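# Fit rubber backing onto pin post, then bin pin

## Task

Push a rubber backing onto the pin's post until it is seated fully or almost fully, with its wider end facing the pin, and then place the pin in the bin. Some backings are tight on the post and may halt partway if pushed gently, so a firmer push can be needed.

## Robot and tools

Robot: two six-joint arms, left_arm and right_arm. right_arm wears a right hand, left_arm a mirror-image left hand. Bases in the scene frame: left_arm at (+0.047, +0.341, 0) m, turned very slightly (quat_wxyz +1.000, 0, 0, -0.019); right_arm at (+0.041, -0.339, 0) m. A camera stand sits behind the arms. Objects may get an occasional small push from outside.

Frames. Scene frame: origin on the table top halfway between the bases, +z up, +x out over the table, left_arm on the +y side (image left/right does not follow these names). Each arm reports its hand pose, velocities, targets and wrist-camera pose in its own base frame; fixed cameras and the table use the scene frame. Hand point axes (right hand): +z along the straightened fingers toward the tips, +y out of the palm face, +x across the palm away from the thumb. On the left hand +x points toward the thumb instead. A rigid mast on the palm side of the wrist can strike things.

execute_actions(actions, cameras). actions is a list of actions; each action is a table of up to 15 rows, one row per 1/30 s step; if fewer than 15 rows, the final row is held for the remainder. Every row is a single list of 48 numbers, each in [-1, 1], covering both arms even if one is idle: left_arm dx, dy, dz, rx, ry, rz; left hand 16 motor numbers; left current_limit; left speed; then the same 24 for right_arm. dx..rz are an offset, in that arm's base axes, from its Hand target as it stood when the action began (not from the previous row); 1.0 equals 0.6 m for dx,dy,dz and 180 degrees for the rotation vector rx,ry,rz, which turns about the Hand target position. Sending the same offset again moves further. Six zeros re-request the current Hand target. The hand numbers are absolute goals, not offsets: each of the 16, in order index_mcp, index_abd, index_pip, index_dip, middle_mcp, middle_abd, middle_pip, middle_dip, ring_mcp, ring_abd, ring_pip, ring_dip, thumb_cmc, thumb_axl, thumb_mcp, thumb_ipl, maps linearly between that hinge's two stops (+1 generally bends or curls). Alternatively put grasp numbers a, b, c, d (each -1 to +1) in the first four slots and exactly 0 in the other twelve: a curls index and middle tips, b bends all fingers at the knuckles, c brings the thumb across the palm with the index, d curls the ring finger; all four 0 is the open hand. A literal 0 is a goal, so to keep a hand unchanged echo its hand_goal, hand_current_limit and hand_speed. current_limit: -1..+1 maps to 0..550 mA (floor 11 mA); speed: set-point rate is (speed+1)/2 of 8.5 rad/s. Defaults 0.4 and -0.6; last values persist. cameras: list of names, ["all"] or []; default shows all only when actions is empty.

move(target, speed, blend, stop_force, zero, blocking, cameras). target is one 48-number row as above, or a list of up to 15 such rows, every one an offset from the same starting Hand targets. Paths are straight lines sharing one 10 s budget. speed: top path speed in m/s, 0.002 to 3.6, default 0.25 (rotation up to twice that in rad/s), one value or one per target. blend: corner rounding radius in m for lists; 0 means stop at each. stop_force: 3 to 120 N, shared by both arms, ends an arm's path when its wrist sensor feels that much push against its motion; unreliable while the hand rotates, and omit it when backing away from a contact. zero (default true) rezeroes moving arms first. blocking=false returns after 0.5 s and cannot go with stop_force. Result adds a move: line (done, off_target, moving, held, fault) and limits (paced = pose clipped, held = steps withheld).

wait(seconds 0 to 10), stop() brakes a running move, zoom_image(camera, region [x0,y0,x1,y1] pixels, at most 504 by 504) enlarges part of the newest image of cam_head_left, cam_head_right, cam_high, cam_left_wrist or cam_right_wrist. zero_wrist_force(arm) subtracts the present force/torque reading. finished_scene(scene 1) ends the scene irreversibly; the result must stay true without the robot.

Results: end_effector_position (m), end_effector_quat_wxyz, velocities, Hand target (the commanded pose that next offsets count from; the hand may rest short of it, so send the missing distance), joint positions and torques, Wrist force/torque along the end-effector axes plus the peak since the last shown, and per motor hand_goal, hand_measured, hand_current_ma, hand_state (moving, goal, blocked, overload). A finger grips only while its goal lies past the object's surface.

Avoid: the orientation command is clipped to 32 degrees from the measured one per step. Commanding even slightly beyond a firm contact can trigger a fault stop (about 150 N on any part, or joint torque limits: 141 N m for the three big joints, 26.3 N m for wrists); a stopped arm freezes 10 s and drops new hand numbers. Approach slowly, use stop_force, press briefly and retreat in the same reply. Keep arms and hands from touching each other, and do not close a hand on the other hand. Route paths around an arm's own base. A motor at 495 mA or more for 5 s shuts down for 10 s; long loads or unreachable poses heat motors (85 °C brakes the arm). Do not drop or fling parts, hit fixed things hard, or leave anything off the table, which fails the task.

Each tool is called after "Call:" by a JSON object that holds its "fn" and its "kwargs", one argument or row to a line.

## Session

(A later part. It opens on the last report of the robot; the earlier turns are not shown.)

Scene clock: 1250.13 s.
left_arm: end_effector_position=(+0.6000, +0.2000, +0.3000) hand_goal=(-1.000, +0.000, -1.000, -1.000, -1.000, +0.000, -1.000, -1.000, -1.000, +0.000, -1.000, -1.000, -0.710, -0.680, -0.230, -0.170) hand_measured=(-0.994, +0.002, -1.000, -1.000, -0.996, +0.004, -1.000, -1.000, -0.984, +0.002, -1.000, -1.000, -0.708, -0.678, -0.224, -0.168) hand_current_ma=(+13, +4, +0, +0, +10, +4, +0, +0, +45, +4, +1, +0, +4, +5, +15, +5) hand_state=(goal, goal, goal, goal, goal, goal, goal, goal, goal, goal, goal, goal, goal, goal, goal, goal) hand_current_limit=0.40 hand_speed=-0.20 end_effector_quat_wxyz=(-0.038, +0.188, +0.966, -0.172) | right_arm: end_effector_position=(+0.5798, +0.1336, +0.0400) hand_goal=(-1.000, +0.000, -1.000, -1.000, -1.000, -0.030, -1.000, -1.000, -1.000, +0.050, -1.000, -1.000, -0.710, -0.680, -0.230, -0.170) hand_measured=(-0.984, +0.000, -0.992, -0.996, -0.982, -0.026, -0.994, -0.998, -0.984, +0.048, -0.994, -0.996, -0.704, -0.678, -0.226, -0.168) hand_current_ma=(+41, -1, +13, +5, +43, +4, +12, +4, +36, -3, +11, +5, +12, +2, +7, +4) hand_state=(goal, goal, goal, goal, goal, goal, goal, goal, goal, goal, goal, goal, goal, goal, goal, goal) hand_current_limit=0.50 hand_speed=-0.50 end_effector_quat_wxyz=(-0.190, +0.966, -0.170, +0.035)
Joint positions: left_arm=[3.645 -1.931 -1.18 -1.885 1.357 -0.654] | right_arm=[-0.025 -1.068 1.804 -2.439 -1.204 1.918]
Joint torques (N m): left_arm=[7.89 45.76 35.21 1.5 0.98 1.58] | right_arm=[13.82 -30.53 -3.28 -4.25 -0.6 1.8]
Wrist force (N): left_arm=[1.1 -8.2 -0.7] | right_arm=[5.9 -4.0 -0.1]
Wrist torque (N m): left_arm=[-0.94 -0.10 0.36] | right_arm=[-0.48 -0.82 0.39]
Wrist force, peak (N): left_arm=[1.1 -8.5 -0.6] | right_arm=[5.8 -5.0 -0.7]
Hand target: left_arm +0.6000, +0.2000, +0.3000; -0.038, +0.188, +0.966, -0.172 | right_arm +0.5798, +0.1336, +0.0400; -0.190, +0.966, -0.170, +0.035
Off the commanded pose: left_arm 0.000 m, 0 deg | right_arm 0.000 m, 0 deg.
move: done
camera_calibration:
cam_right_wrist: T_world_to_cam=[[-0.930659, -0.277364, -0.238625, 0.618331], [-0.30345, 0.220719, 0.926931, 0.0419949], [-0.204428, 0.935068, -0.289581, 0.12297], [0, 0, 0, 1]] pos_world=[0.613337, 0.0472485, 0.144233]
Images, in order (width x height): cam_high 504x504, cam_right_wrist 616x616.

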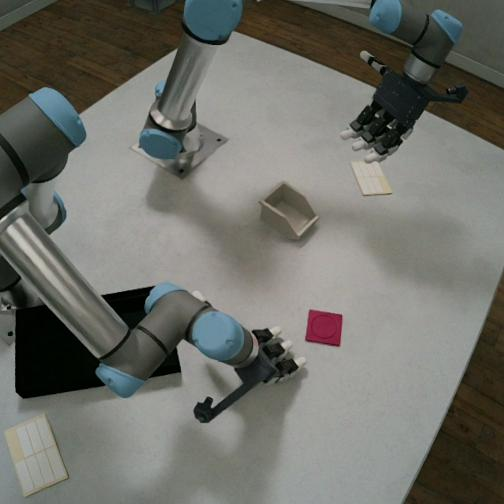

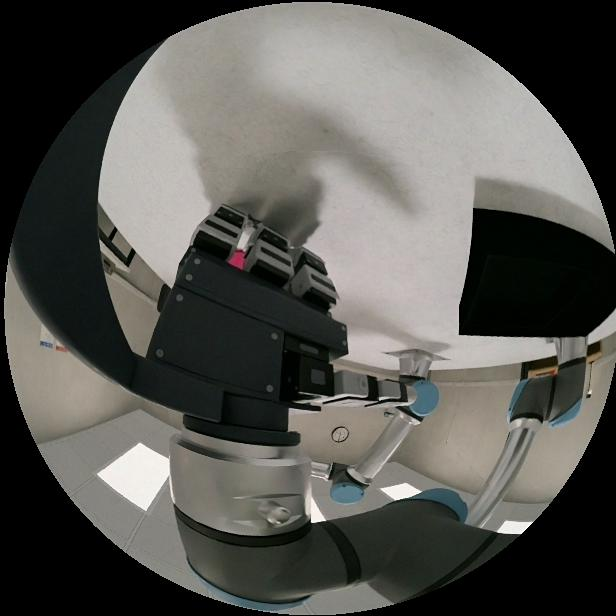

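Call:
{"fn": "move", "kwargs": {
  "target": [0,0,0,0,0,0,-1,0,-1,-1,-1,0,-1,-1,-1,0,-1,-1,-0.71,-0.68,-0.23,-0.17,0.4,-0.2,0,0,-0.0208,0,0,0,-1,0.0,-1,-1,-1,-0.03,-1,-1,-1,0.05,-1,-1,-0.71,-0.68,-0.23,-0.17,0.5,-0.5],
  "speed": 0.03,
  "stop_force": 8
}}

Call:
{"fn": "move", "kwargs": {
  "target": [0,0,0,0,0,0,-1,0,-1,-1,-1,0,-1,-1,-1,0,-1,-1,-0.71,-0.68,-0.23,-0.17,0.4,-0.2,0,0,0,0,0,0,-1,0.0,-1,-1,-1,0.15,-1,-1,-1,-0.14,-1,-1,-0.71,-0.68,-0.23,-0.17,0.3,-0.9],
  "speed": 0.03,
  "cameras": ["cam_right_wrist","cam_high"]
}}

Call:
{"fn": "zoom_image", "kwargs": {
  "camera": "cam_right_wrist",
  "region": [234, 192, 274, 232]
}}

Scene clock: 1251.77 s.
left_arm: end_effector_position=(+0.6000, +0.2000, +0.3000) hand_goal=(-1.000, +0.000, -1.000, -1.000, -1.000, +0.000, -1.000, -1.000, -1.000, +0.000, -1.000, -1.000, -0.710, -0.680, -0.230, -0.170) hand_measured=(-0.994, +0.002, -1.000, -1.000, -0.996, +0.004, -1.000, -1.000, -0.984, +0.002, -1.000, -1.000, -0.708, -0.678, -0.224, -0.168) hand_current_ma=(+13, +4, +0, +0, +10, +4, +0, +0, +45, +4, +1, +0, +4, +5, +15, +5) hand_state=(goal, goal, goal, goal, goal, goal, goal, goal, goal, goal, goal, goal, goal, goal, goal, goal) hand_current_limit=0.40 hand_speed=-0.20 end_effector_quat_wxyz=(-0.038, +0.188, +0.966, -0.172) | right_arm: end_effector_position=(+0.5798, +0.1336, +0.0275) hand_goal=(-1.000, +0.000, -1.000, -1.000, -1.000, -0.030, -1.000, -1.000, -1.000, +0.050, -1.000, -1.000, -0.710, -0.680, -0.230, -0.170) hand_measured=(-0.984, +0.000, -0.992, -0.996, -0.982, -0.026, -0.994, -0.998, -0.984, +0.048, -0.994, -0.996, -0.704, -0.678, -0.226, -0.168) hand_current_ma=(+41, -1, +13, +5, +43, +4, +12, +4, +36, -3, +11, +5, +12, +2, +7, +4) hand_state=(goal, goal, goal, goal, goal, goal, goal, goal, goal, goal, goal, goal, goal, goal, goal, goal) hand_current_limit=0.50 hand_speed=-0.50 end_effector_quat_wxyz=(-0.190, +0.966, -0.170, +0.035)
Joint positions: left_arm=[3.645 -1.931 -1.18 -1.885 1.357 -0.654] | right_arm=[-0.025 -1.047 1.812 -2.467 -1.204 1.918]
Joint torques (N m): left_arm=[8.15 45.66 35.28 1.49 0.91 1.42] | right_arm=[12.06 -31.62 -4.13 -4.25 -0.52 0.59]
Wrist force (N): left_arm=[0.9 -8.4 -0.4] | right_arm=[5.8 -4.1 -0.1]
Wrist torque (N m): left_arm=[-0.99 -0.08 0.36] | right_arm=[-0.48 -0.81 0.37]
Wrist force, peak (N): left_arm=[1.1 -8.4 -0.6] | right_arm=[6.2 -4.1 -0.1]
Hand target: left_arm +0.6000, +0.2000, +0.3000; -0.038, +0.188, +0.966, -0.172 | right_arm +0.5798, +0.1336, +0.0275; -0.190, +0.966, -0.170, +0.035
Off the commanded pose: left_arm 0.000 m, 0 deg | right_arm 0.000 m, 0 deg.
move: done

Scene clock: 1252.37 s.
left_arm: end_effector_position=(+0.6000, +0.2000, +0.3000) hand_goal=(-1.000, +0.000, -1.000, -1.000, -1.000, +0.000, -1.000, -1.000, -1.000, +0.000, -1.000, -1.000, -0.710, -0.680, -0.230, -0.170) hand_measured=(-0.994, +0.002, -1.000, -1.000, -0.996, +0.004, -1.000, -1.000, -0.984, +0.002, -1.000, -1.000, -0.708, -0.678, -0.224, -0.168) hand_current_ma=(+13, +4, +0, +0, +10, +4, +0, +0, +45, +4, +1, +0, +4, +5, +15, +5) hand_state=(goal, goal, goal, goal, goal, goal, goal, goal, goal, goal, goal, goal, goal, goal, goal, goal) hand_current_limit=0.40 hand_speed=-0.20 end_effector_quat_wxyz=(-0.038, +0.188, +0.966, -0.172) | right_arm: end_effector_position=(+0.5798, +0.1336, +0.0275) hand_goal=(-1.000, +0.000, -1.000, -1.000, -1.000, +0.150, -1.000, -1.000, -1.000, -0.140, -1.000, -1.000, -0.710, -0.680, -0.230, -0.170) hand_measured=(-0.984, +0.000, -0.992, -0.996, -0.982, +0.074, -0.994, -0.998, -0.984, -0.058, -0.994, -0.996, -0.704, -0.678, -0.226, -0.168) hand_current_ma=(+41, -1, +13, +5, +43, -213, +9, +4, +36, +234, +9, +5, +12, +2, +7, +4) hand_state=(goal, goal, goal, goal, goal, blocked, goal, goal, goal, blocked, goal, goal, goal, goal, goal, goal) hand_current_limit=0.30 hand_speed=-0.90 end_effector_quat_wxyz=(-0.190, +0.966, -0.170, +0.035)
Joint positions: left_arm=[3.645 -1.931 -1.18 -1.885 1.357 -0.654] | right_arm=[-0.025 -1.047 1.812 -2.467 -1.204 1.918]
Joint torques (N m): left_arm=[7.98 45.15 35.24 1.58 0.86 1.48] | right_arm=[11.97 -31.46 -3.42 -4.37 -0.56 0.72]
Wrist force (N): left_arm=[1.0 -8.3 -0.4] | right_arm=[5.9 -4.0 0.0]
Wrist torque (N m): left_arm=[-0.98 -0.08 0.36] | right_arm=[-0.50 -0.81 0.38]
Wrist force, peak (N): left_arm=[1.0 -8.5 -0.4] | right_arm=[5.9 -4.2 -0.1]
Hand target: left_arm +0.6000, +0.2000, +0.3000; -0.038, +0.188, +0.966, -0.172 | right_arm +0.5798, +0.1336, +0.0275; -0.190, +0.966, -0.170, +0.035
Off the commanded pose: left_arm 0.000 m, 0 deg | right_arm 0.000 m, 0 deg.
move: done
camera_calibration:
cam_right_wrist: T_world_to_cam=[[-0.930659, -0.277364, -0.238625, 0.615324], [-0.30345, 0.220719, 0.926931, 0.0536742], [-0.204428, 0.935068, -0.289581, 0.119321], [0, 0, 0, 1]] pos_world=[0.613337, 0.0472485, 0.131633]
Images, in order (width x height): cam_high 504x504, cam_right_wrist 616x616.

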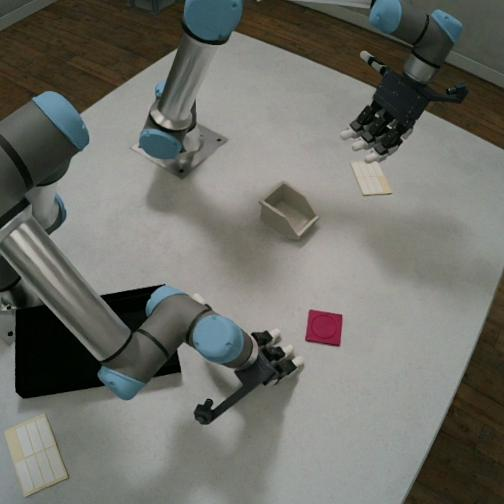

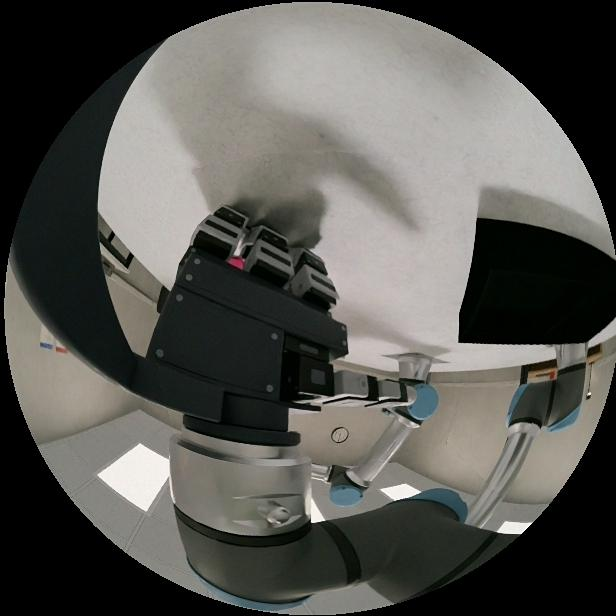

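Scaled by 12.600 from the camera's 616x616 image, which has a finer 880x880 frame.

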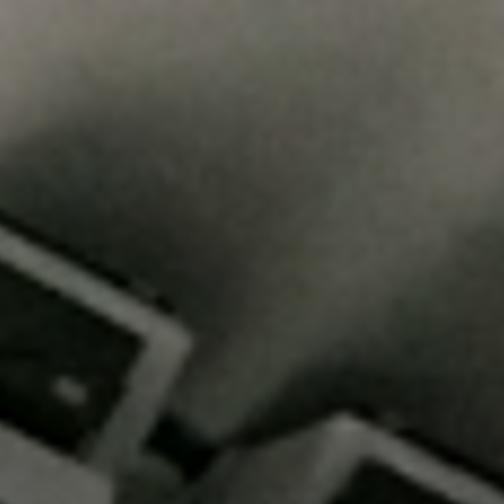

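Call:
{"fn": "move", "kwargs": {
  "target": [0,0,0,0,0,0,-1,0,-1,-1,-1,0,-1,-1,-1,0,-1,-1,-0.71,-0.68,-0.23,-0.17,0.4,-0.2,0,0,0.05,0,0,0,-1,0.0,-1,-1,-1,0.15,-1,-1,-1,-0.14,-1,-1,-0.71,-0.68,-0.23,-0.17,0.3,-0.9],
  "speed": 0.04,
  "cameras": ["cam_right_wrist","cam_high"]
}}

Call:
{"fn": "zoom_image", "kwargs": {
  "camera": "cam_right_wrist",
  "region": [234, 192, 274, 232]
}}

Call:
{"fn": "zoom_image", "kwargs": {
  "camera": "cam_high",
  "region": [254, 334, 304, 384]
}}

Scene clock: 1253.80 s.
left_arm: end_effector_position=(+0.6000, +0.2000, +0.3000) hand_goal=(-1.000, +0.000, -1.000, -1.000, -1.000, +0.000, -1.000, -1.000, -1.000, +0.000, -1.000, -1.000, -0.710, -0.680, -0.230, -0.170) hand_measured=(-0.994, +0.002, -1.000, -1.000, -0.996, +0.004, -1.000, -1.000, -0.984, +0.002, -1.000, -1.000, -0.708, -0.678, -0.224, -0.168) hand_current_ma=(+13, +4, +0, +0, +10, +4, +0, +0, +45, +4, +1, +0, +4, +5, +15, +5) hand_state=(goal, goal, goal, goal, goal, goal, goal, goal, goal, goal, goal, goal, goal, goal, goal, goal) hand_current_limit=0.40 hand_speed=-0.20 end_effector_quat_wxyz=(-0.038, +0.188, +0.966, -0.172) | right_arm: end_effector_position=(+0.5798, +0.1336, +0.0574) hand_goal=(-1.000, +0.000, -1.000, -1.000, -1.000, +0.150, -1.000, -1.000, -1.000, -0.140, -1.000, -1.000, -0.710, -0.680, -0.230, -0.170) hand_measured=(-0.984, +0.000, -0.992, -0.996, -0.982, +0.074, -0.994, -0.998, -0.984, -0.058, -0.994, -0.996, -0.704, -0.678, -0.226, -0.168) hand_current_ma=(+41, -1, +13, +5, +43, -212, +9, +4, +36, +233, +9, +5, +12, +2, +7, +4) hand_state=(goal, goal, goal, goal, goal, blocked, goal, goal, goal, blocked, goal, goal, goal, goal, goal, goal) hand_current_limit=0.30 hand_speed=-0.90 end_effector_quat_wxyz=(-0.190, +0.966, -0.170, +0.035)
Joint positions: left_arm=[3.645 -1.931 -1.18 -1.885 1.357 -0.654] | right_arm=[-0.025 -1.095 1.791 -2.399 -1.204 1.918]
Joint torques (N m): left_arm=[8.15 45.63 34.86 1.51 0.94 1.54] | right_arm=[11.82 -45.97 -31.27 -0.48 -0.52 0.09]
Wrist force (N): left_arm=[1.0 -8.2 -0.5] | right_arm=[5.9 -4.2 0.2]
Wrist torque (N m): left_arm=[-0.96 -0.08 0.36] | right_arm=[-0.53 -0.83 0.38]
Wrist force, peak (N): left_arm=[1.0 -8.6 -0.6] | right_arm=[6.1 -4.1 -0.2]
Hand target: left_arm +0.6000, +0.2000, +0.3000; -0.038, +0.188, +0.966, -0.172 | right_arm +0.5798, +0.1336, +0.0575; -0.190, +0.966, -0.170, +0.035
Off the commanded pose: left_arm 0.000 m, 0 deg | right_arm 0.000 m, 0 deg.
move: done
camera_calibration:
cam_right_wrist: T_world_to_cam=[[-0.930678, -0.277277, -0.238653, 0.622471], [-0.303457, 0.220748, 0.926922, 0.0259632], [-0.204332, 0.935087, -0.289587, 0.127921], [0, 0, 0, 1]] pos_world=[0.613337, 0.0472485, 0.161533]
Images, in order (width x height): cam_high 504x504, cam_right_wrist 616x616.

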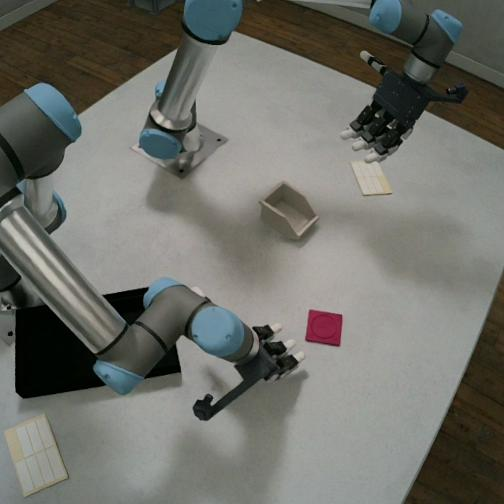

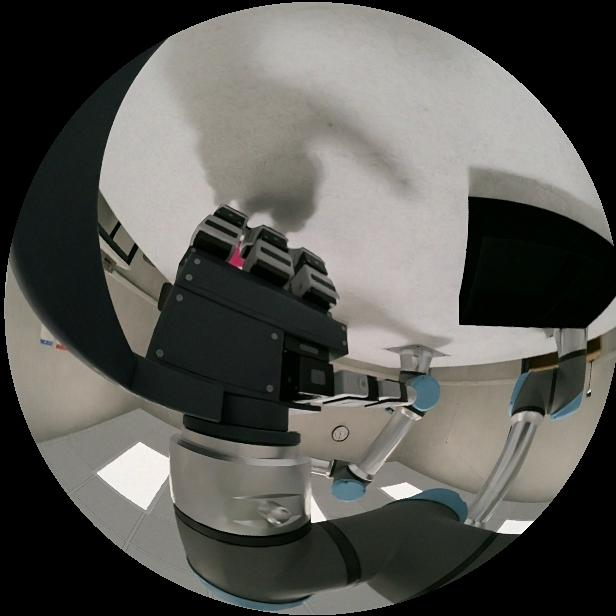

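Scaled by 12.600 from the camera's 616x616 image, which has a finer 880x880 frame.

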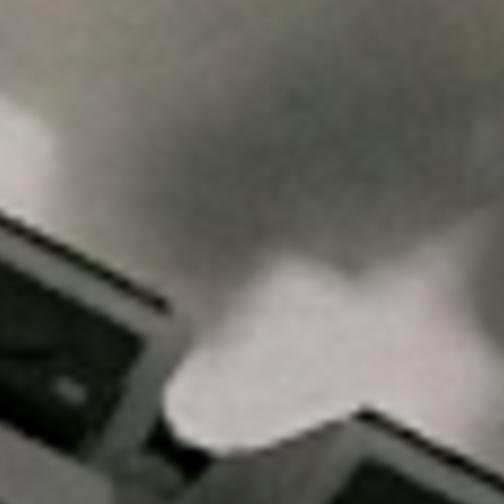

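Scaled by 10.080 from the camera's 504x504 image, which has a finer 720x720 frame.

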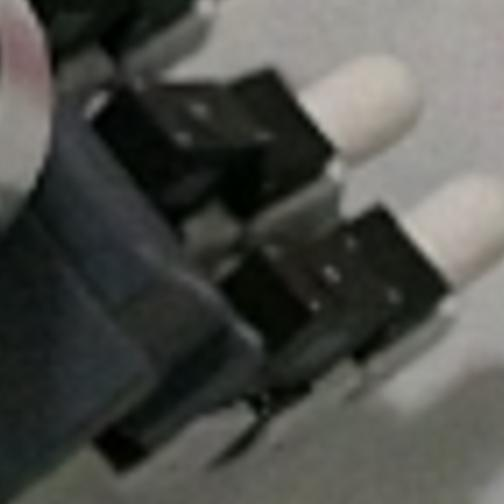

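Call:
{"fn": "zoom_image", "kwargs": {
  "camera": "cam_high",
  "region": [248, 170, 332, 254]
}}

Call:
{"fn": "wait", "kwargs": {
  "seconds": 0,
  "cameras": ["cam_head_left", "cam_head_right"]
}}

Scaled by 6.000 from the camera's 504x504 image, which has a finer 720x720 frame.

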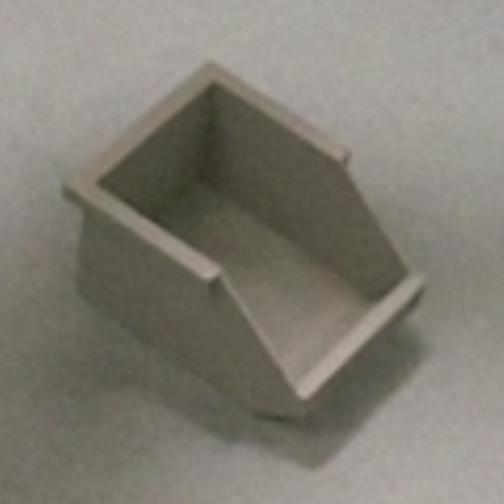

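Scene clock: 1254.10 s.
left_arm: end_effector_position=(+0.6000, +0.2000, +0.3000) hand_goal=(-1.000, +0.000, -1.000, -1.000, -1.000, +0.000, -1.000, -1.000, -1.000, +0.000, -1.000, -1.000, -0.710, -0.680, -0.230, -0.170) hand_measured=(-0.994, +0.002, -1.000, -1.000, -0.996, +0.004, -1.000, -1.000, -0.984, +0.002, -1.000, -1.000, -0.708, -0.678, -0.224, -0.168) hand_current_ma=(+13, +4, +0, +0, +10, +4, +0, +0, +45, +4, +1, +0, +4, +5, +15, +5) hand_state=(goal, goal, goal, goal, goal, goal, goal, goal, goal, goal, goal, goal, goal, goal, goal, goal) hand_current_limit=0.40 hand_speed=-0.20 end_effector_quat_wxyz=(-0.038, +0.188, +0.966, -0.172) | right_arm: end_effector_position=(+0.5798, +0.1336, +0.0575) hand_goal=(-1.000, +0.000, -1.000, -1.000, -1.000, +0.150, -1.000, -1.000, -1.000, -0.140, -1.000, -1.000, -0.710, -0.680, -0.230, -0.170) hand_measured=(-0.984, +0.000, -0.992, -0.996, -0.982, +0.074, -0.994, -0.998, -0.984, -0.058, -0.994, -0.996, -0.704, -0.678, -0.226, -0.168) hand_current_ma=(+41, -1, +13, +5, +43, -212, +9, +4, +36, +233, +9, +5, +12, +2, +7, +4) hand_state=(goal, goal, goal, goal, goal, blocked, goal, goal, goal, blocked, goal, goal, goal, goal, goal, goal) hand_current_limit=0.30 hand_speed=-0.90 end_effector_quat_wxyz=(-0.190, +0.966, -0.170, +0.035)
Joint positions: left_arm=[3.645 -1.931 -1.18 -1.885 1.357 -0.654] | right_arm=[-0.025 -1.095 1.791 -2.398 -1.204 1.918]
Joint torques (N m): left_arm=[8.39 45.22 35.36 1.53 0.93 1.42] | right_arm=[9.26 -45.74 -31.54 -0.52 -0.16 -0.97]
Wrist force (N): left_arm=[1.1 -8.1 -0.6] | right_arm=[5.7 -4.0 0.1]
Wrist torque (N m): left_arm=[-0.94 -0.10 0.37] | right_arm=[-0.49 -0.81 0.37]
Wrist force, peak (N): left_arm=[1.1 -8.4 -0.4] | right_arm=[6.0 -4.2 0.2]
Hand target: left_arm +0.6000, +0.2000, +0.3000; -0.038, +0.188, +0.966, -0.172 | right_arm +0.5798, +0.1336, +0.0575; -0.190, +0.966, -0.170, +0.035
Off the commanded pose: left_arm 0.000 m, 0 deg | right_arm 0.000 m, 0 deg.
Images, in order (width x height): cam_head_left 504x504, cam_head_right 504x504.

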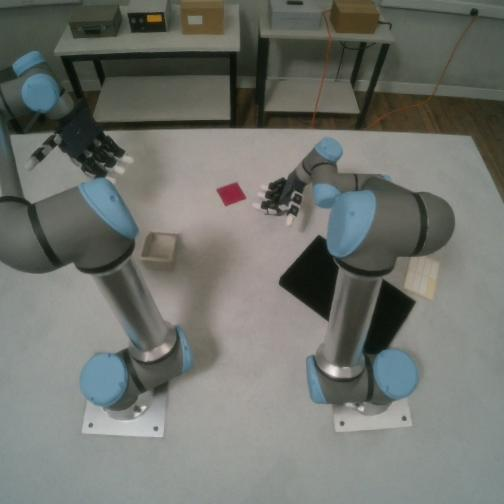

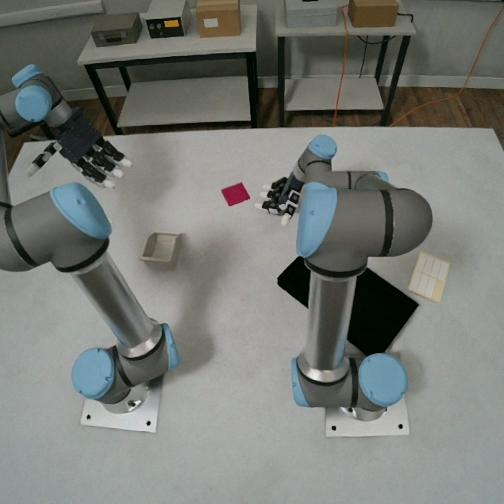

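Call:
{"fn": "move", "kwargs": {
  "target": [0,0.2,0.05,0,0,0,-1,0,-1,-1,-1,0,-1,-1,-1,0,-1,-1,-0.71,-0.68,-0.23,-0.17,0.4,-0.2,0,0.1,0.32,0,0,0,-1,0.0,-1,-1,-1,0.15,-1,-1,-1,-0.14,-1,-1,-0.71,-0.68,-0.23,-0.17,0.3,-0.9],
  "speed": 0.15,
  "cameras": ["cam_high","cam_right_wrist"]
}}

Call:
{"fn": "zoom_image", "kwargs": {
  "camera": "cam_high",
  "region": [240, 260, 320, 340]
}}

Scene clock: 1262.10 s.
left_arm: end_effector_position=(+0.6000, +0.3200, +0.3300) hand_goal=(-1.000, +0.000, -1.000, -1.000, -1.000, +0.000, -1.000, -1.000, -1.000, +0.000, -1.000, -1.000, -0.710, -0.680, -0.230, -0.170) hand_measured=(-0.994, +0.002, -1.000, -1.000, -0.994, +0.004, -1.000, -1.000, -0.984, +0.002, -1.000, -1.000, -0.708, -0.678, -0.224, -0.168) hand_current_ma=(+13, +4, +0, +0, +10, +4, +0, +0, +45, +4, +1, +0, +4, +5, +15, +5) hand_state=(goal, goal, goal, goal, goal, goal, goal, goal, goal, goal, goal, goal, goal, goal, goal, goal) hand_current_limit=0.40 hand_speed=-0.20 end_effector_quat_wxyz=(-0.038, +0.188, +0.966, -0.172) | right_arm: end_effector_position=(+0.5798, +0.1936, +0.2495) hand_goal=(-1.000, +0.000, -1.000, -1.000, -1.000, +0.150, -1.000, -1.000, -1.000, -0.140, -1.000, -1.000, -0.710, -0.680, -0.230, -0.170) hand_measured=(-0.984, +0.000, -0.992, -0.996, -0.982, +0.074, -0.994, -0.998, -0.984, -0.058, -0.994, -0.996, -0.704, -0.678, -0.226, -0.168) hand_current_ma=(+41, -1, +13, +5, +43, -212, +8, +4, +36, +233, +9, +5, +12, +2, +7, +4) hand_state=(goal, goal, goal, goal, goal, blocked, goal, goal, goal, blocked, goal, goal, goal, goal, goal, goal) hand_current_limit=0.30 hand_speed=-0.90 end_effector_quat_wxyz=(-0.190, +0.966, -0.170, +0.035)
Joint positions: left_arm=[3.797 -2.066 -0.9 -2.058 1.402 -0.505] | right_arm=[0.074 -1.262 1.494 -1.972 -1.219 2.023]
Joint torques (N m): left_arm=[9.27 30.86 38.47 0.87 1.17 1.92] | right_arm=[13.58 -35.13 -36.38 -0.77 -0.75 1.82]
Wrist force (N): left_arm=[0.6 -8.2 -0.1] | right_arm=[6.0 -3.7 0.3]
Wrist torque (N m): left_arm=[-0.99 -0.02 0.29] | right_arm=[-0.47 -0.84 0.39]
Wrist force, peak (N): left_arm=[0.9 -8.8 -0.6] | right_arm=[5.9 -4.7 -0.7]
Hand target: left_arm +0.6000, +0.3200, +0.3300; -0.038, +0.188, +0.966, -0.172 | right_arm +0.5798, +0.1936, +0.2495; -0.190, +0.966, -0.170, +0.035
Off the commanded pose: left_arm 0.000 m, 0 deg | right_arm 0.000 m, 0 deg.
move: done
camera_calibration:
cam_right_wrist: T_world_to_cam=[[-0.930622, -0.27732, -0.238825, 0.684956], [-0.30363, 0.220697, 0.926877, -0.165194], [-0.204333, 0.935086, -0.289588, 0.12754], [0, 0, 0, 1]] pos_world=[0.613338, 0.107149, 0.353633]
Images, in order (width x height): cam_high 504x504, cam_right_wrist 616x616.

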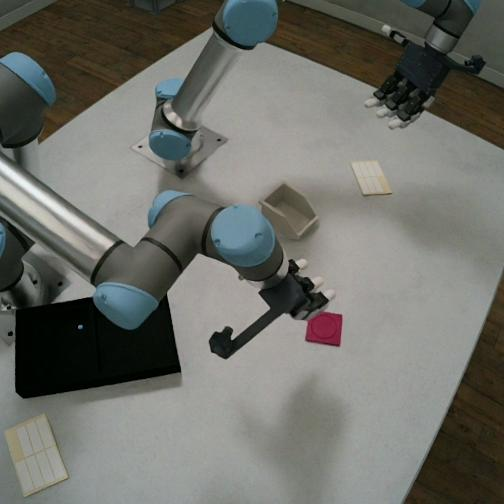

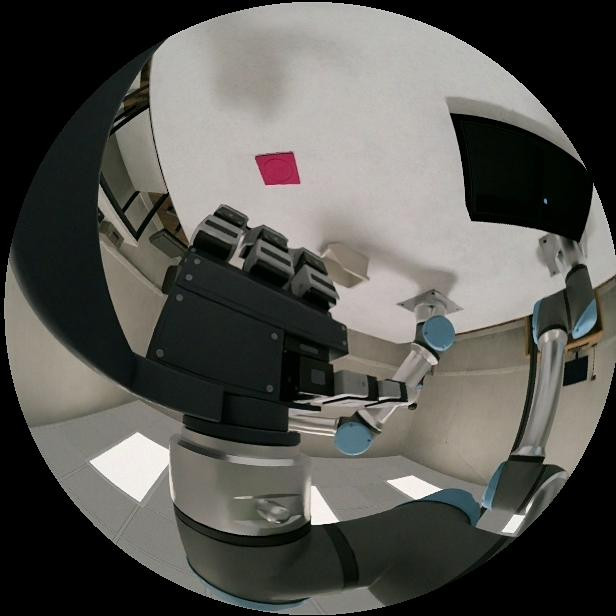

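Scaled by 6.300 from the camera's 504x504 image, which has a finer 720x720 frame.

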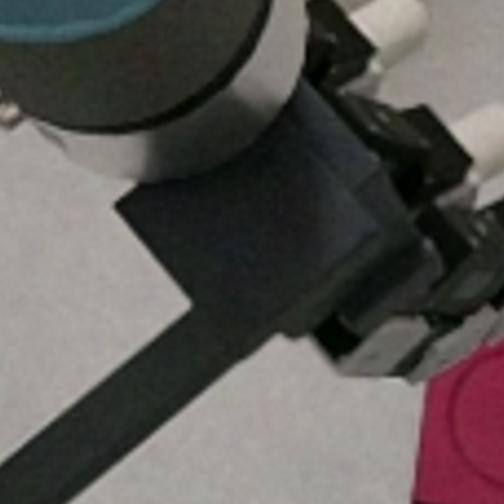

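Call:
{"fn": "move", "kwargs": {
  "target": [0,0,0,0,0,0,-1,0,-1,-1,-1,0,-1,-1,-1,0,-1,-1,-0.71,-0.68,-0.23,-0.17,0.4,-0.2,0.0032,0.6012,0.0342,-0.135,-0.086,0.5729,0.42,0.0,0.5,0.5,-1,0.15,-1,-1,-1,-0.14,-1,-1,-0.71,-0.68,-0.23,-0.17,0.3,-0.6],
  "speed": 0.25,
  "cameras": ["cam_high","cam_right_wrist","cam_left_wrist","cam_head_left"]
}}

Call:
{"fn": "zoom_image", "kwargs": {
  "camera": "cam_right_wrist",
  "region": [208, 150, 328, 270]
}}

Call:
{"fn": "zoom_image", "kwargs": {
  "camera": "cam_high",
  "region": [230, 120, 350, 240]
}}

Scene clock: 1267.20 s.
left_arm: end_effector_position=(+0.6000, +0.3200, +0.3300) hand_goal=(-1.000, +0.000, -1.000, -1.000, -1.000, +0.000, -1.000, -1.000, -1.000, +0.000, -1.000, -1.000, -0.710, -0.680, -0.230, -0.170) hand_measured=(-0.994, +0.002, -1.000, -1.000, -0.994, +0.004, -1.000, -1.000, -0.984, +0.002, -1.000, -1.000, -0.708, -0.678, -0.224, -0.168) hand_current_ma=(+13, +4, +0, +0, +10, +4, +0, +0, +45, +4, +1, +0, +4, +5, +15, +5) hand_state=(goal, goal, goal, goal, goal, goal, goal, goal, goal, goal, goal, goal, goal, goal, goal, goal) hand_current_limit=0.40 hand_speed=-0.20 end_effector_quat_wxyz=(-0.038, +0.188, +0.966, -0.172) | right_arm: end_effector_position=(+0.5817, +0.5543, +0.2700) hand_goal=(+0.420, +0.000, +0.500, +0.500, -1.000, +0.150, -1.000, -1.000, -1.000, -0.140, -1.000, -1.000, -0.710, -0.680, -0.230, -0.170) hand_measured=(+0.402, +0.000, +0.496, +0.498, -0.986, +0.074, -0.996, -0.998, -0.988, -0.058, -0.996, -0.996, -0.708, -0.678, -0.226, -0.168) hand_current_ma=(-44, -1, -7, -3, +31, -212, +7, +3, +25, +233, +7, +5, +3, +2, +7, +4) hand_state=(goal, goal, goal, goal, goal, blocked, goal, goal, goal, blocked, goal, goal, goal, goal, goal, goal) hand_current_limit=0.30 hand_speed=-0.60 end_effector_quat_wxyz=(+0.017, +0.737, +0.676, +0.017)
Joint positions: left_arm=[3.797 -2.066 -0.899 -2.059 1.402 -0.505] | right_arm=[0.699 -0.918 0.94 -1.628 -1.603 0.784]
Joint torques (N m): left_arm=[9.58 30.73 36.77 0.75 1.06 1.89] | right_arm=[13.2 -42.98 -37.3 -0.51 -1.43 -1.35]
Wrist force (N): left_arm=[0.4 -7.9 -0.3] | right_arm=[5.9 -3.7 0.0]
Wrist torque (N m): left_arm=[-0.94 0.00 0.27] | right_arm=[-0.44 -0.80 0.44]
Wrist force, peak (N): left_arm=[0.5 -8.4 -0.3] | right_arm=[6.6 -4.1 -0.1]
Hand target: left_arm +0.6000, +0.3200, +0.3300; -0.038, +0.188, +0.966, -0.172 | right_arm +0.5817, +0.5543, +0.2700; +0.017, +0.736, +0.676, +0.017
Off the commanded pose: left_arm 0.000 m, 0 deg | right_arm 0.000 m, 0 deg.
move: done
camera_calibration:
cam_left_wrist: T_world_to_cam=[[0.475183, -0.839105, 0.264771, -0.140781], [-0.430358, 0.0408227, 0.901735, -0.117892], [-0.767459, -0.542436, -0.341718, 0.868185], [0, 0, 0, 1]] pos_world=[0.682456, 0.357617, 0.440256]
cam_right_wrist: T_world_to_cam=[[0.555053, -0.831336, 0.0282182, 0.162401], [-0.515234, -0.316975, 0.796279, 0.193143], [-0.653031, -0.456516, -0.604271, 0.913847], [0, 0, 0, 1]] pos_world=[0.606144, 0.613417, 0.393832]
Images, in order (width x height): cam_head_left 504x504, cam_high 504x504, cam_left_wrist 616x616, cam_right_wrist 616x616.

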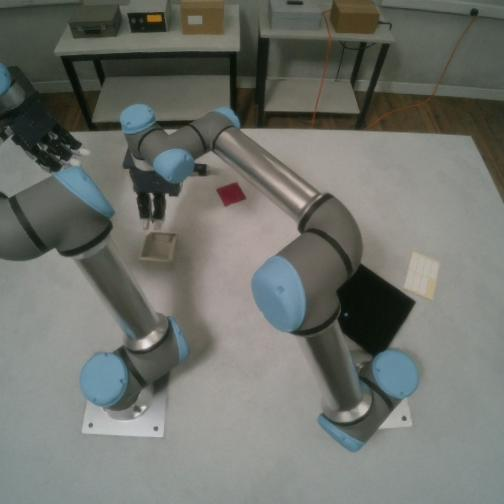

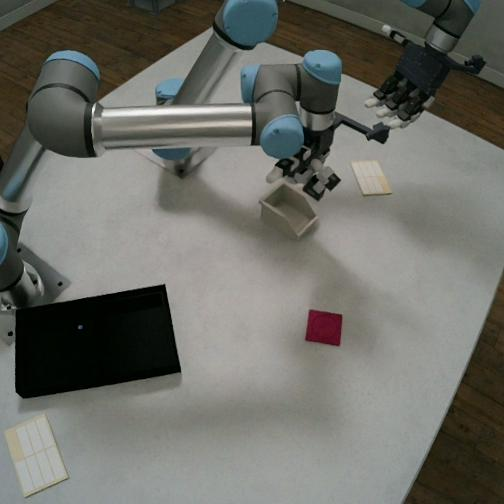

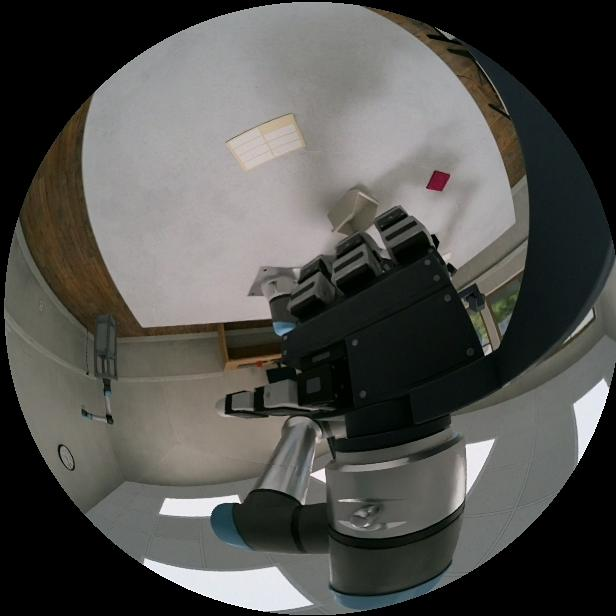

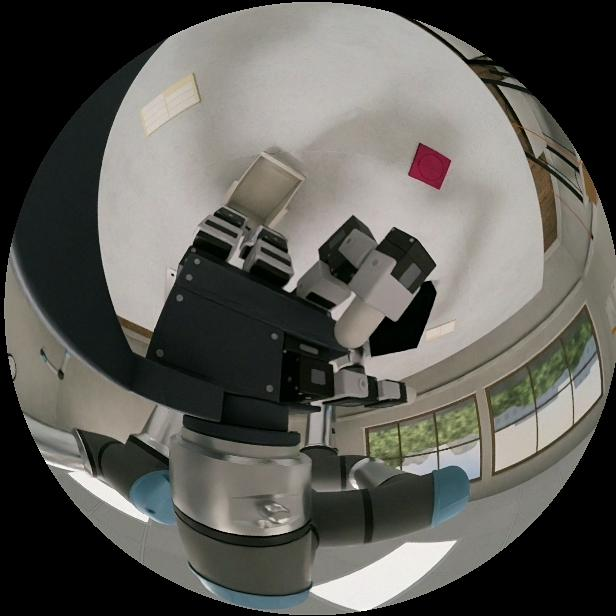

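Scaled by 4.200 from the camera's 616x616 image, which has a finer 880x880 frame.

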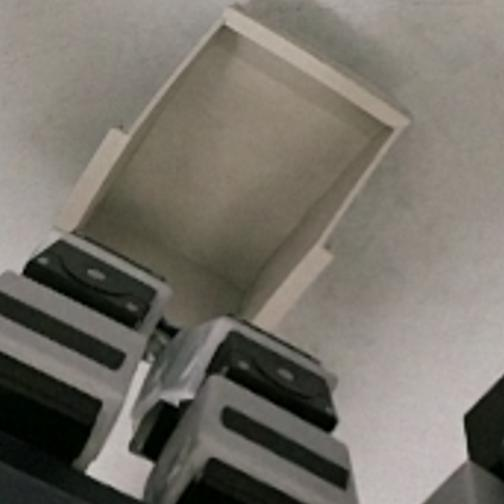

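Scaled by 4.200 from the camera's 504x504 image, which has a finer 720x720 frame.

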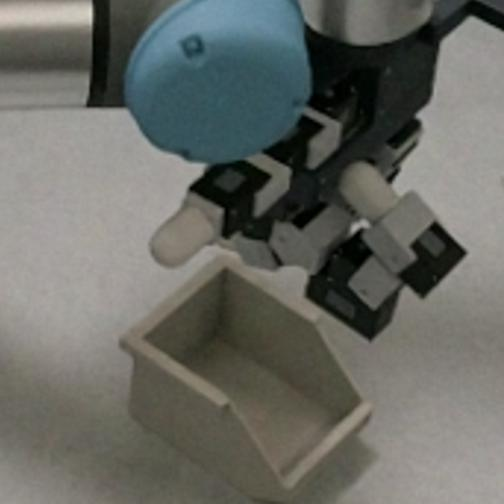

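Call:
{"fn": "zoom_image", "kwargs": {
  "camera": "cam_left_wrist",
  "region": [330, 170, 470, 310]
}}

Call:
{"fn": "zoom_image", "kwargs": {
  "camera": "cam_right_wrist",
  "region": [222, 210, 282, 270]
}}

Call:
{"fn": "zoom_image", "kwargs": {
  "camera": "cam_head_left",
  "region": [120, 180, 200, 260]
}}

Scaled by 3.600 from the camera's 616x616 image, which has a finer 880x880 frame.

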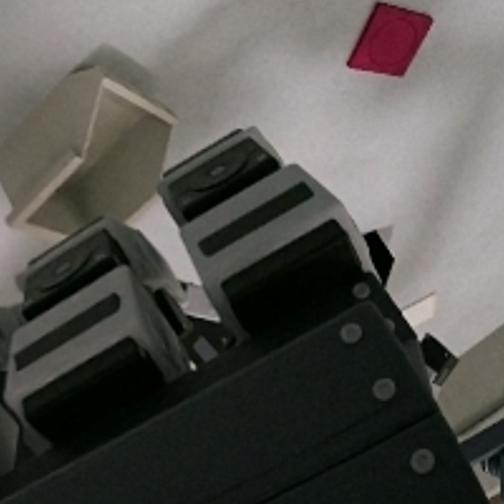

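Scaled by 8.400 from the camera's 616x616 image, which has a finer 880x880 frame.

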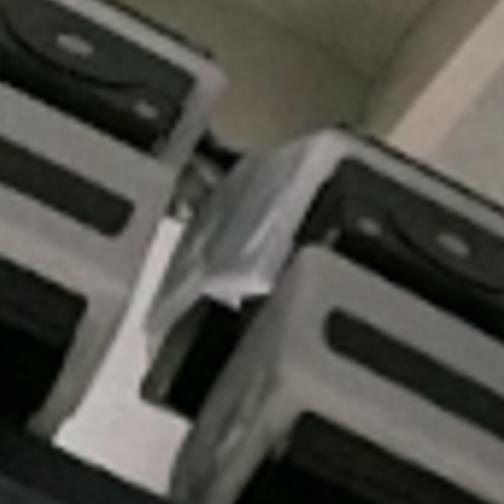

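Scaled by 6.300 from the camera's 504x504 image, which has a finer 720x720 frame.

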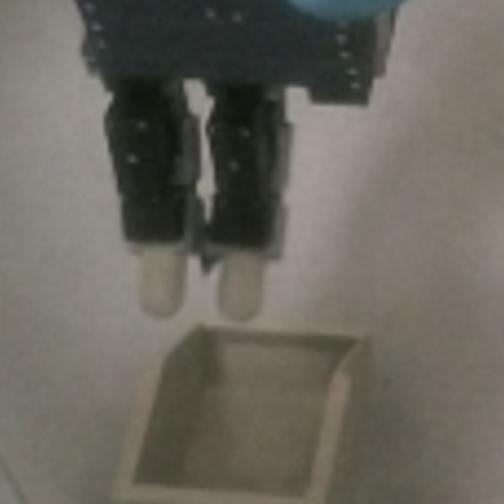

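Call:
{"fn": "move", "kwargs": {
  "target": [0,0,0,0,0,0,-1,0,-1,-1,-1,0,-1,-1,-1,0,-1,-1,-0.71,-0.68,-0.23,-0.17,0.4,-0.2,0,0,-0.25,0,0,0,0.42,0.0,0.5,0.5,-1,0.15,-1,-1,-1,-0.14,-1,-1,-0.71,-0.68,-0.23,-0.17,0.3,-0.6],
  "speed": 0.12,
  "cameras": ["cam_high","cam_right_wrist","cam_head_left","cam_head_right"]
}}

Call:
{"fn": "zoom_image", "kwargs": {
  "camera": "cam_right_wrist",
  "region": [208, 150, 328, 270]
}}

Call:
{"fn": "zoom_image", "kwargs": {
  "camera": "cam_high",
  "region": [248, 160, 338, 250]
}}

Call:
{"fn": "zoom_image", "kwargs": {
  "camera": "cam_head_right",
  "region": [120, 190, 200, 270]
}}

Scene clock: 1269.87 s.
left_arm: end_effector_position=(+0.6000, +0.3200, +0.3300) hand_goal=(-1.000, +0.000, -1.000, -1.000, -1.000, +0.000, -1.000, -1.000, -1.000, +0.000, -1.000, -1.000, -0.710, -0.680, -0.230, -0.170) hand_measured=(-0.994, +0.002, -1.000, -1.000, -0.994, +0.004, -1.000, -1.000, -0.984, +0.002, -1.000, -1.000, -0.708, -0.678, -0.224, -0.168) hand_current_ma=(+13, +4, +0, +0, +10, +4, +0, +0, +45, +4, +1, +0, +4, +5, +15, +5) hand_state=(goal, goal, goal, goal, goal, goal, goal, goal, goal, goal, goal, goal, goal, goal, goal, goal) hand_current_limit=0.40 hand_speed=-0.20 end_effector_quat_wxyz=(-0.038, +0.188, +0.966, -0.172) | right_arm: end_effector_position=(+0.5817, +0.5543, +0.1201) hand_goal=(+0.420, +0.000, +0.500, +0.500, -1.000, +0.150, -1.000, -1.000, -1.000, -0.140, -1.000, -1.000, -0.710, -0.680, -0.230, -0.170) hand_measured=(+0.402, +0.000, +0.496, +0.498, -0.986, +0.074, -0.996, -0.998, -0.988, -0.058, -0.996, -0.996, -0.708, -0.678, -0.226, -0.168) hand_current_ma=(-44, -1, -6, -3, +29, -212, +7, +3, +24, +233, +7, +5, +3, +2, +7, +4) hand_state=(goal, goal, goal, goal, goal, blocked, goal, goal, goal, blocked, goal, goal, goal, goal, goal, goal) hand_current_limit=0.30 hand_speed=-0.60 end_effector_quat_wxyz=(+0.017, +0.736, +0.676, +0.017)
Joint positions: left_arm=[3.797 -2.066 -0.899 -2.059 1.402 -0.505] | right_arm=[0.699 -0.842 1.201 -1.965 -1.603 0.784]
Joint torques (N m): left_arm=[8.58 30.75 36.73 0.77 1.23 1.9] | right_arm=[8.77 -41.81 -7.88 -4.57 -0.94 -1.43]
Wrist force (N): left_arm=[0.6 -8.1 -0.1] | right_arm=[6.0 -3.6 0.1]
Wrist torque (N m): left_arm=[-0.98 -0.02 0.28] | right_arm=[-0.43 -0.83 0.47]
Wrist force, peak (N): left_arm=[0.4 -8.3 0.0] | right_arm=[6.0 -4.1 -0.2]
Hand target: left_arm +0.6000, +0.3200, +0.3300; -0.038, +0.188, +0.966, -0.172 | right_arm +0.5817, +0.5543, +0.1200; +0.017, +0.736, +0.676, +0.017
Off the commanded pose: left_arm 0.000 m, 0 deg | right_arm 0.000 m, 0 deg.
move: done
camera_calibration:
cam_right_wrist: T_world_to_cam=[[0.555271, -0.83119, 0.0282451, 0.166485], [-0.515099, -0.317048, 0.796338, 0.312486], [-0.652953, -0.456732, -0.604192, 0.823378], [0, 0, 0, 1]] pos_world=[0.606144, 0.613517, 0.243932]
Images, in order (width x height): cam_head_left 504x504, cam_head_right 504x504, cam_high 504x504, cam_right_wrist 616x616.

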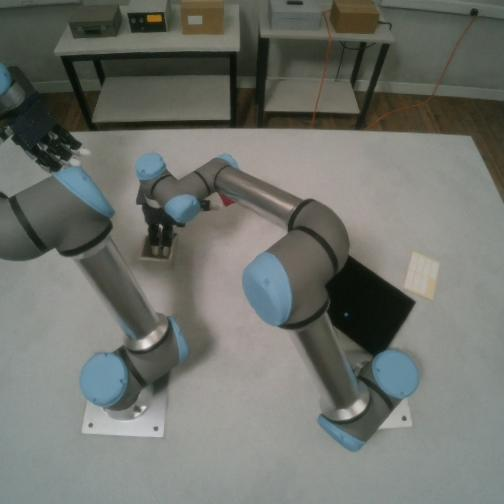

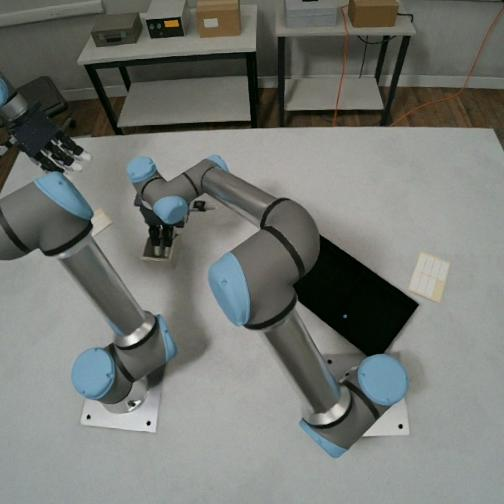

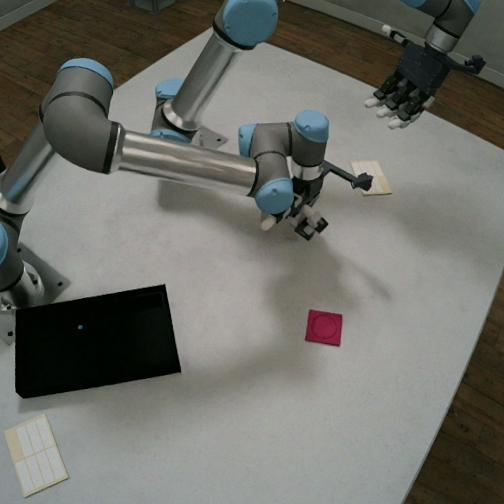

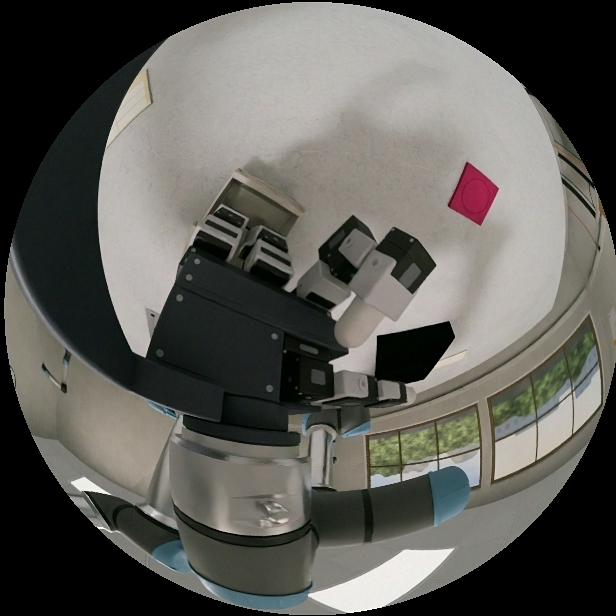

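Scaled by 4.200 from the camera's 616x616 image, which has a finer 880x880 frame.

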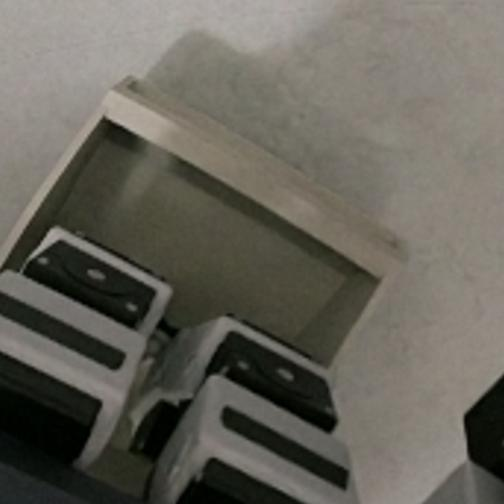

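Scaled by 5.600 from the camera's 504x504 image, which has a finer 720x720 frame.

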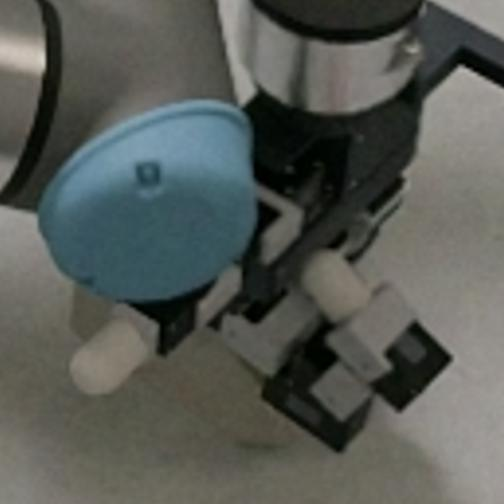

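Scaled by 6.300 from the camera's 504x504 image, which has a finer 720x720 frame.

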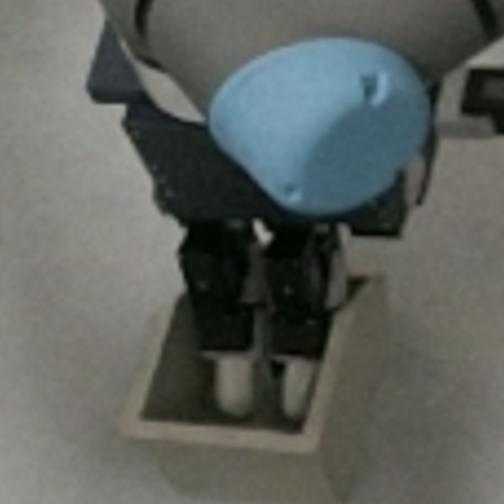

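Call:
{"fn": "move", "kwargs": {
  "target": [0,0,0,0,0,0,-1,0,-1,-1,-1,0,-1,-1,-1,0,-1,-1,-0.71,-0.68,-0.23,-0.17,0.4,-0.2,0,0,-0.0425,0,0,0,0.42,0.0,0.5,0.5,-1,0.15,-1,-1,-1,-0.14,-1,-1,-0.71,-0.68,-0.23,-0.17,0.3,-0.6],
  "speed": 0.02,
  "stop_force": 3,
  "cameras": ["cam_high","cam_head_right"]
}}

Call:
{"fn": "zoom_image", "kwargs": {
  "camera": "cam_head_right",
  "region": [120, 190, 200, 270]
}}

Scene clock: 1273.30 s.
left_arm: end_effector_position=(+0.6000, +0.3200, +0.3300) hand_goal=(-1.000, +0.000, -1.000, -1.000, -1.000, +0.000, -1.000, -1.000, -1.000, +0.000, -1.000, -1.000, -0.710, -0.680, -0.230, -0.170) hand_measured=(-0.994, +0.002, -1.000, -1.000, -0.994, +0.004, -1.000, -1.000, -0.984, +0.002, -1.000, -1.000, -0.708, -0.678, -0.224, -0.168) hand_current_ma=(+13, +4, +0, +0, +10, +4, +0, +0, +45, +4, +1, +0, +4, +5, +15, +5) hand_state=(goal, goal, goal, goal, goal, goal, goal, goal, goal, goal, goal, goal, goal, goal, goal, goal) hand_current_limit=0.40 hand_speed=-0.20 end_effector_quat_wxyz=(-0.038, +0.188, +0.966, -0.172) | right_arm: end_effector_position=(+0.5817, +0.5543, +0.0995) hand_goal=(+0.420, +0.000, +0.500, +0.500, -1.000, +0.150, -1.000, -1.000, -1.000, -0.140, -1.000, -1.000, -0.710, -0.680, -0.230, -0.170) hand_measured=(+0.402, +0.000, +0.496, +0.498, -0.996, +0.074, -1.000, -1.000, -0.998, -0.058, -1.000, -1.000, -0.708, -0.678, -0.226, -0.168) hand_current_ma=(-44, -1, -6, -3, +5, -212, +0, +0, +3, +233, +0, +0, +3, +2, +7, +4) hand_state=(goal, goal, goal, goal, goal, blocked, goal, goal, goal, blocked, goal, goal, goal, goal, goal, goal) hand_current_limit=0.30 hand_speed=-0.60 end_effector_quat_wxyz=(+0.017, +0.736, +0.676, +0.017)
Joint positions: left_arm=[3.797 -2.066 -0.899 -2.059 1.402 -0.505] | right_arm=[0.699 -0.823 1.223 -2.007 -1.603 0.784]
Joint torques (N m): left_arm=[8.86 31.23 37.08 0.68 1.08 1.87] | right_arm=[2.59 -58.72 -34.25 -0.65 -1.28 -1.05]
Wrist force (N): left_arm=[0.5 -8.0 -0.3] | right_arm=[6.1 -3.8 -0.1]
Wrist torque (N m): left_arm=[-0.95 -0.02 0.27] | right_arm=[-0.45 -0.82 0.46]
Wrist force, peak (N): left_arm=[0.6 -8.3 -0.2] | right_arm=[6.2 -1.5 -4.5]
Hand target: left_arm +0.6000, +0.3200, +0.3300; -0.038, +0.188, +0.966, -0.172 | right_arm +0.5818, +0.5543, +0.0995; +0.017, +0.736, +0.676, +0.017 (not the last commanded pose)
Off the commanded pose: left_arm 0.000 m, 0 deg | right_arm 0.005 m, 0 deg.
move: contact (right_arm)
Images, in order (width x height): cam_head_right 504x504, cam_high 504x504.

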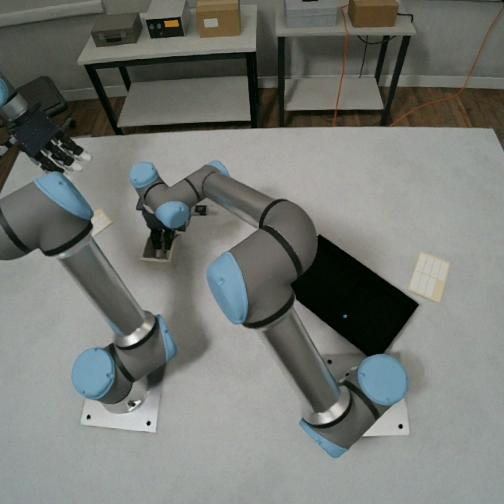

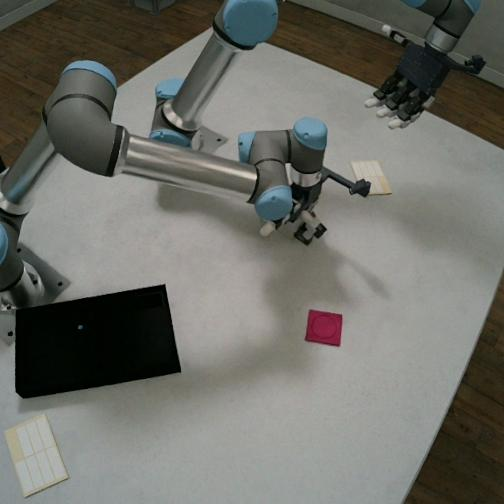

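Scaled by 6.300 from the camera's 504x504 image, which has a finer 720x720 frame.

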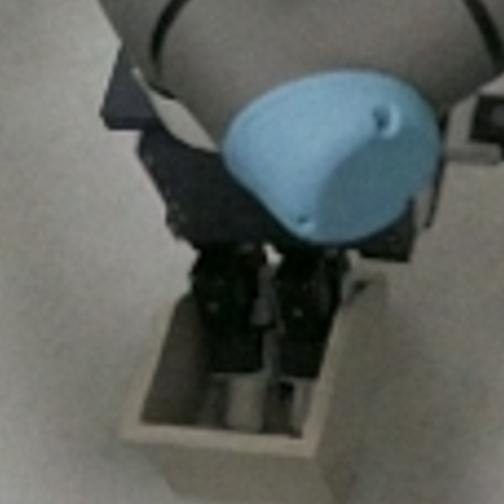

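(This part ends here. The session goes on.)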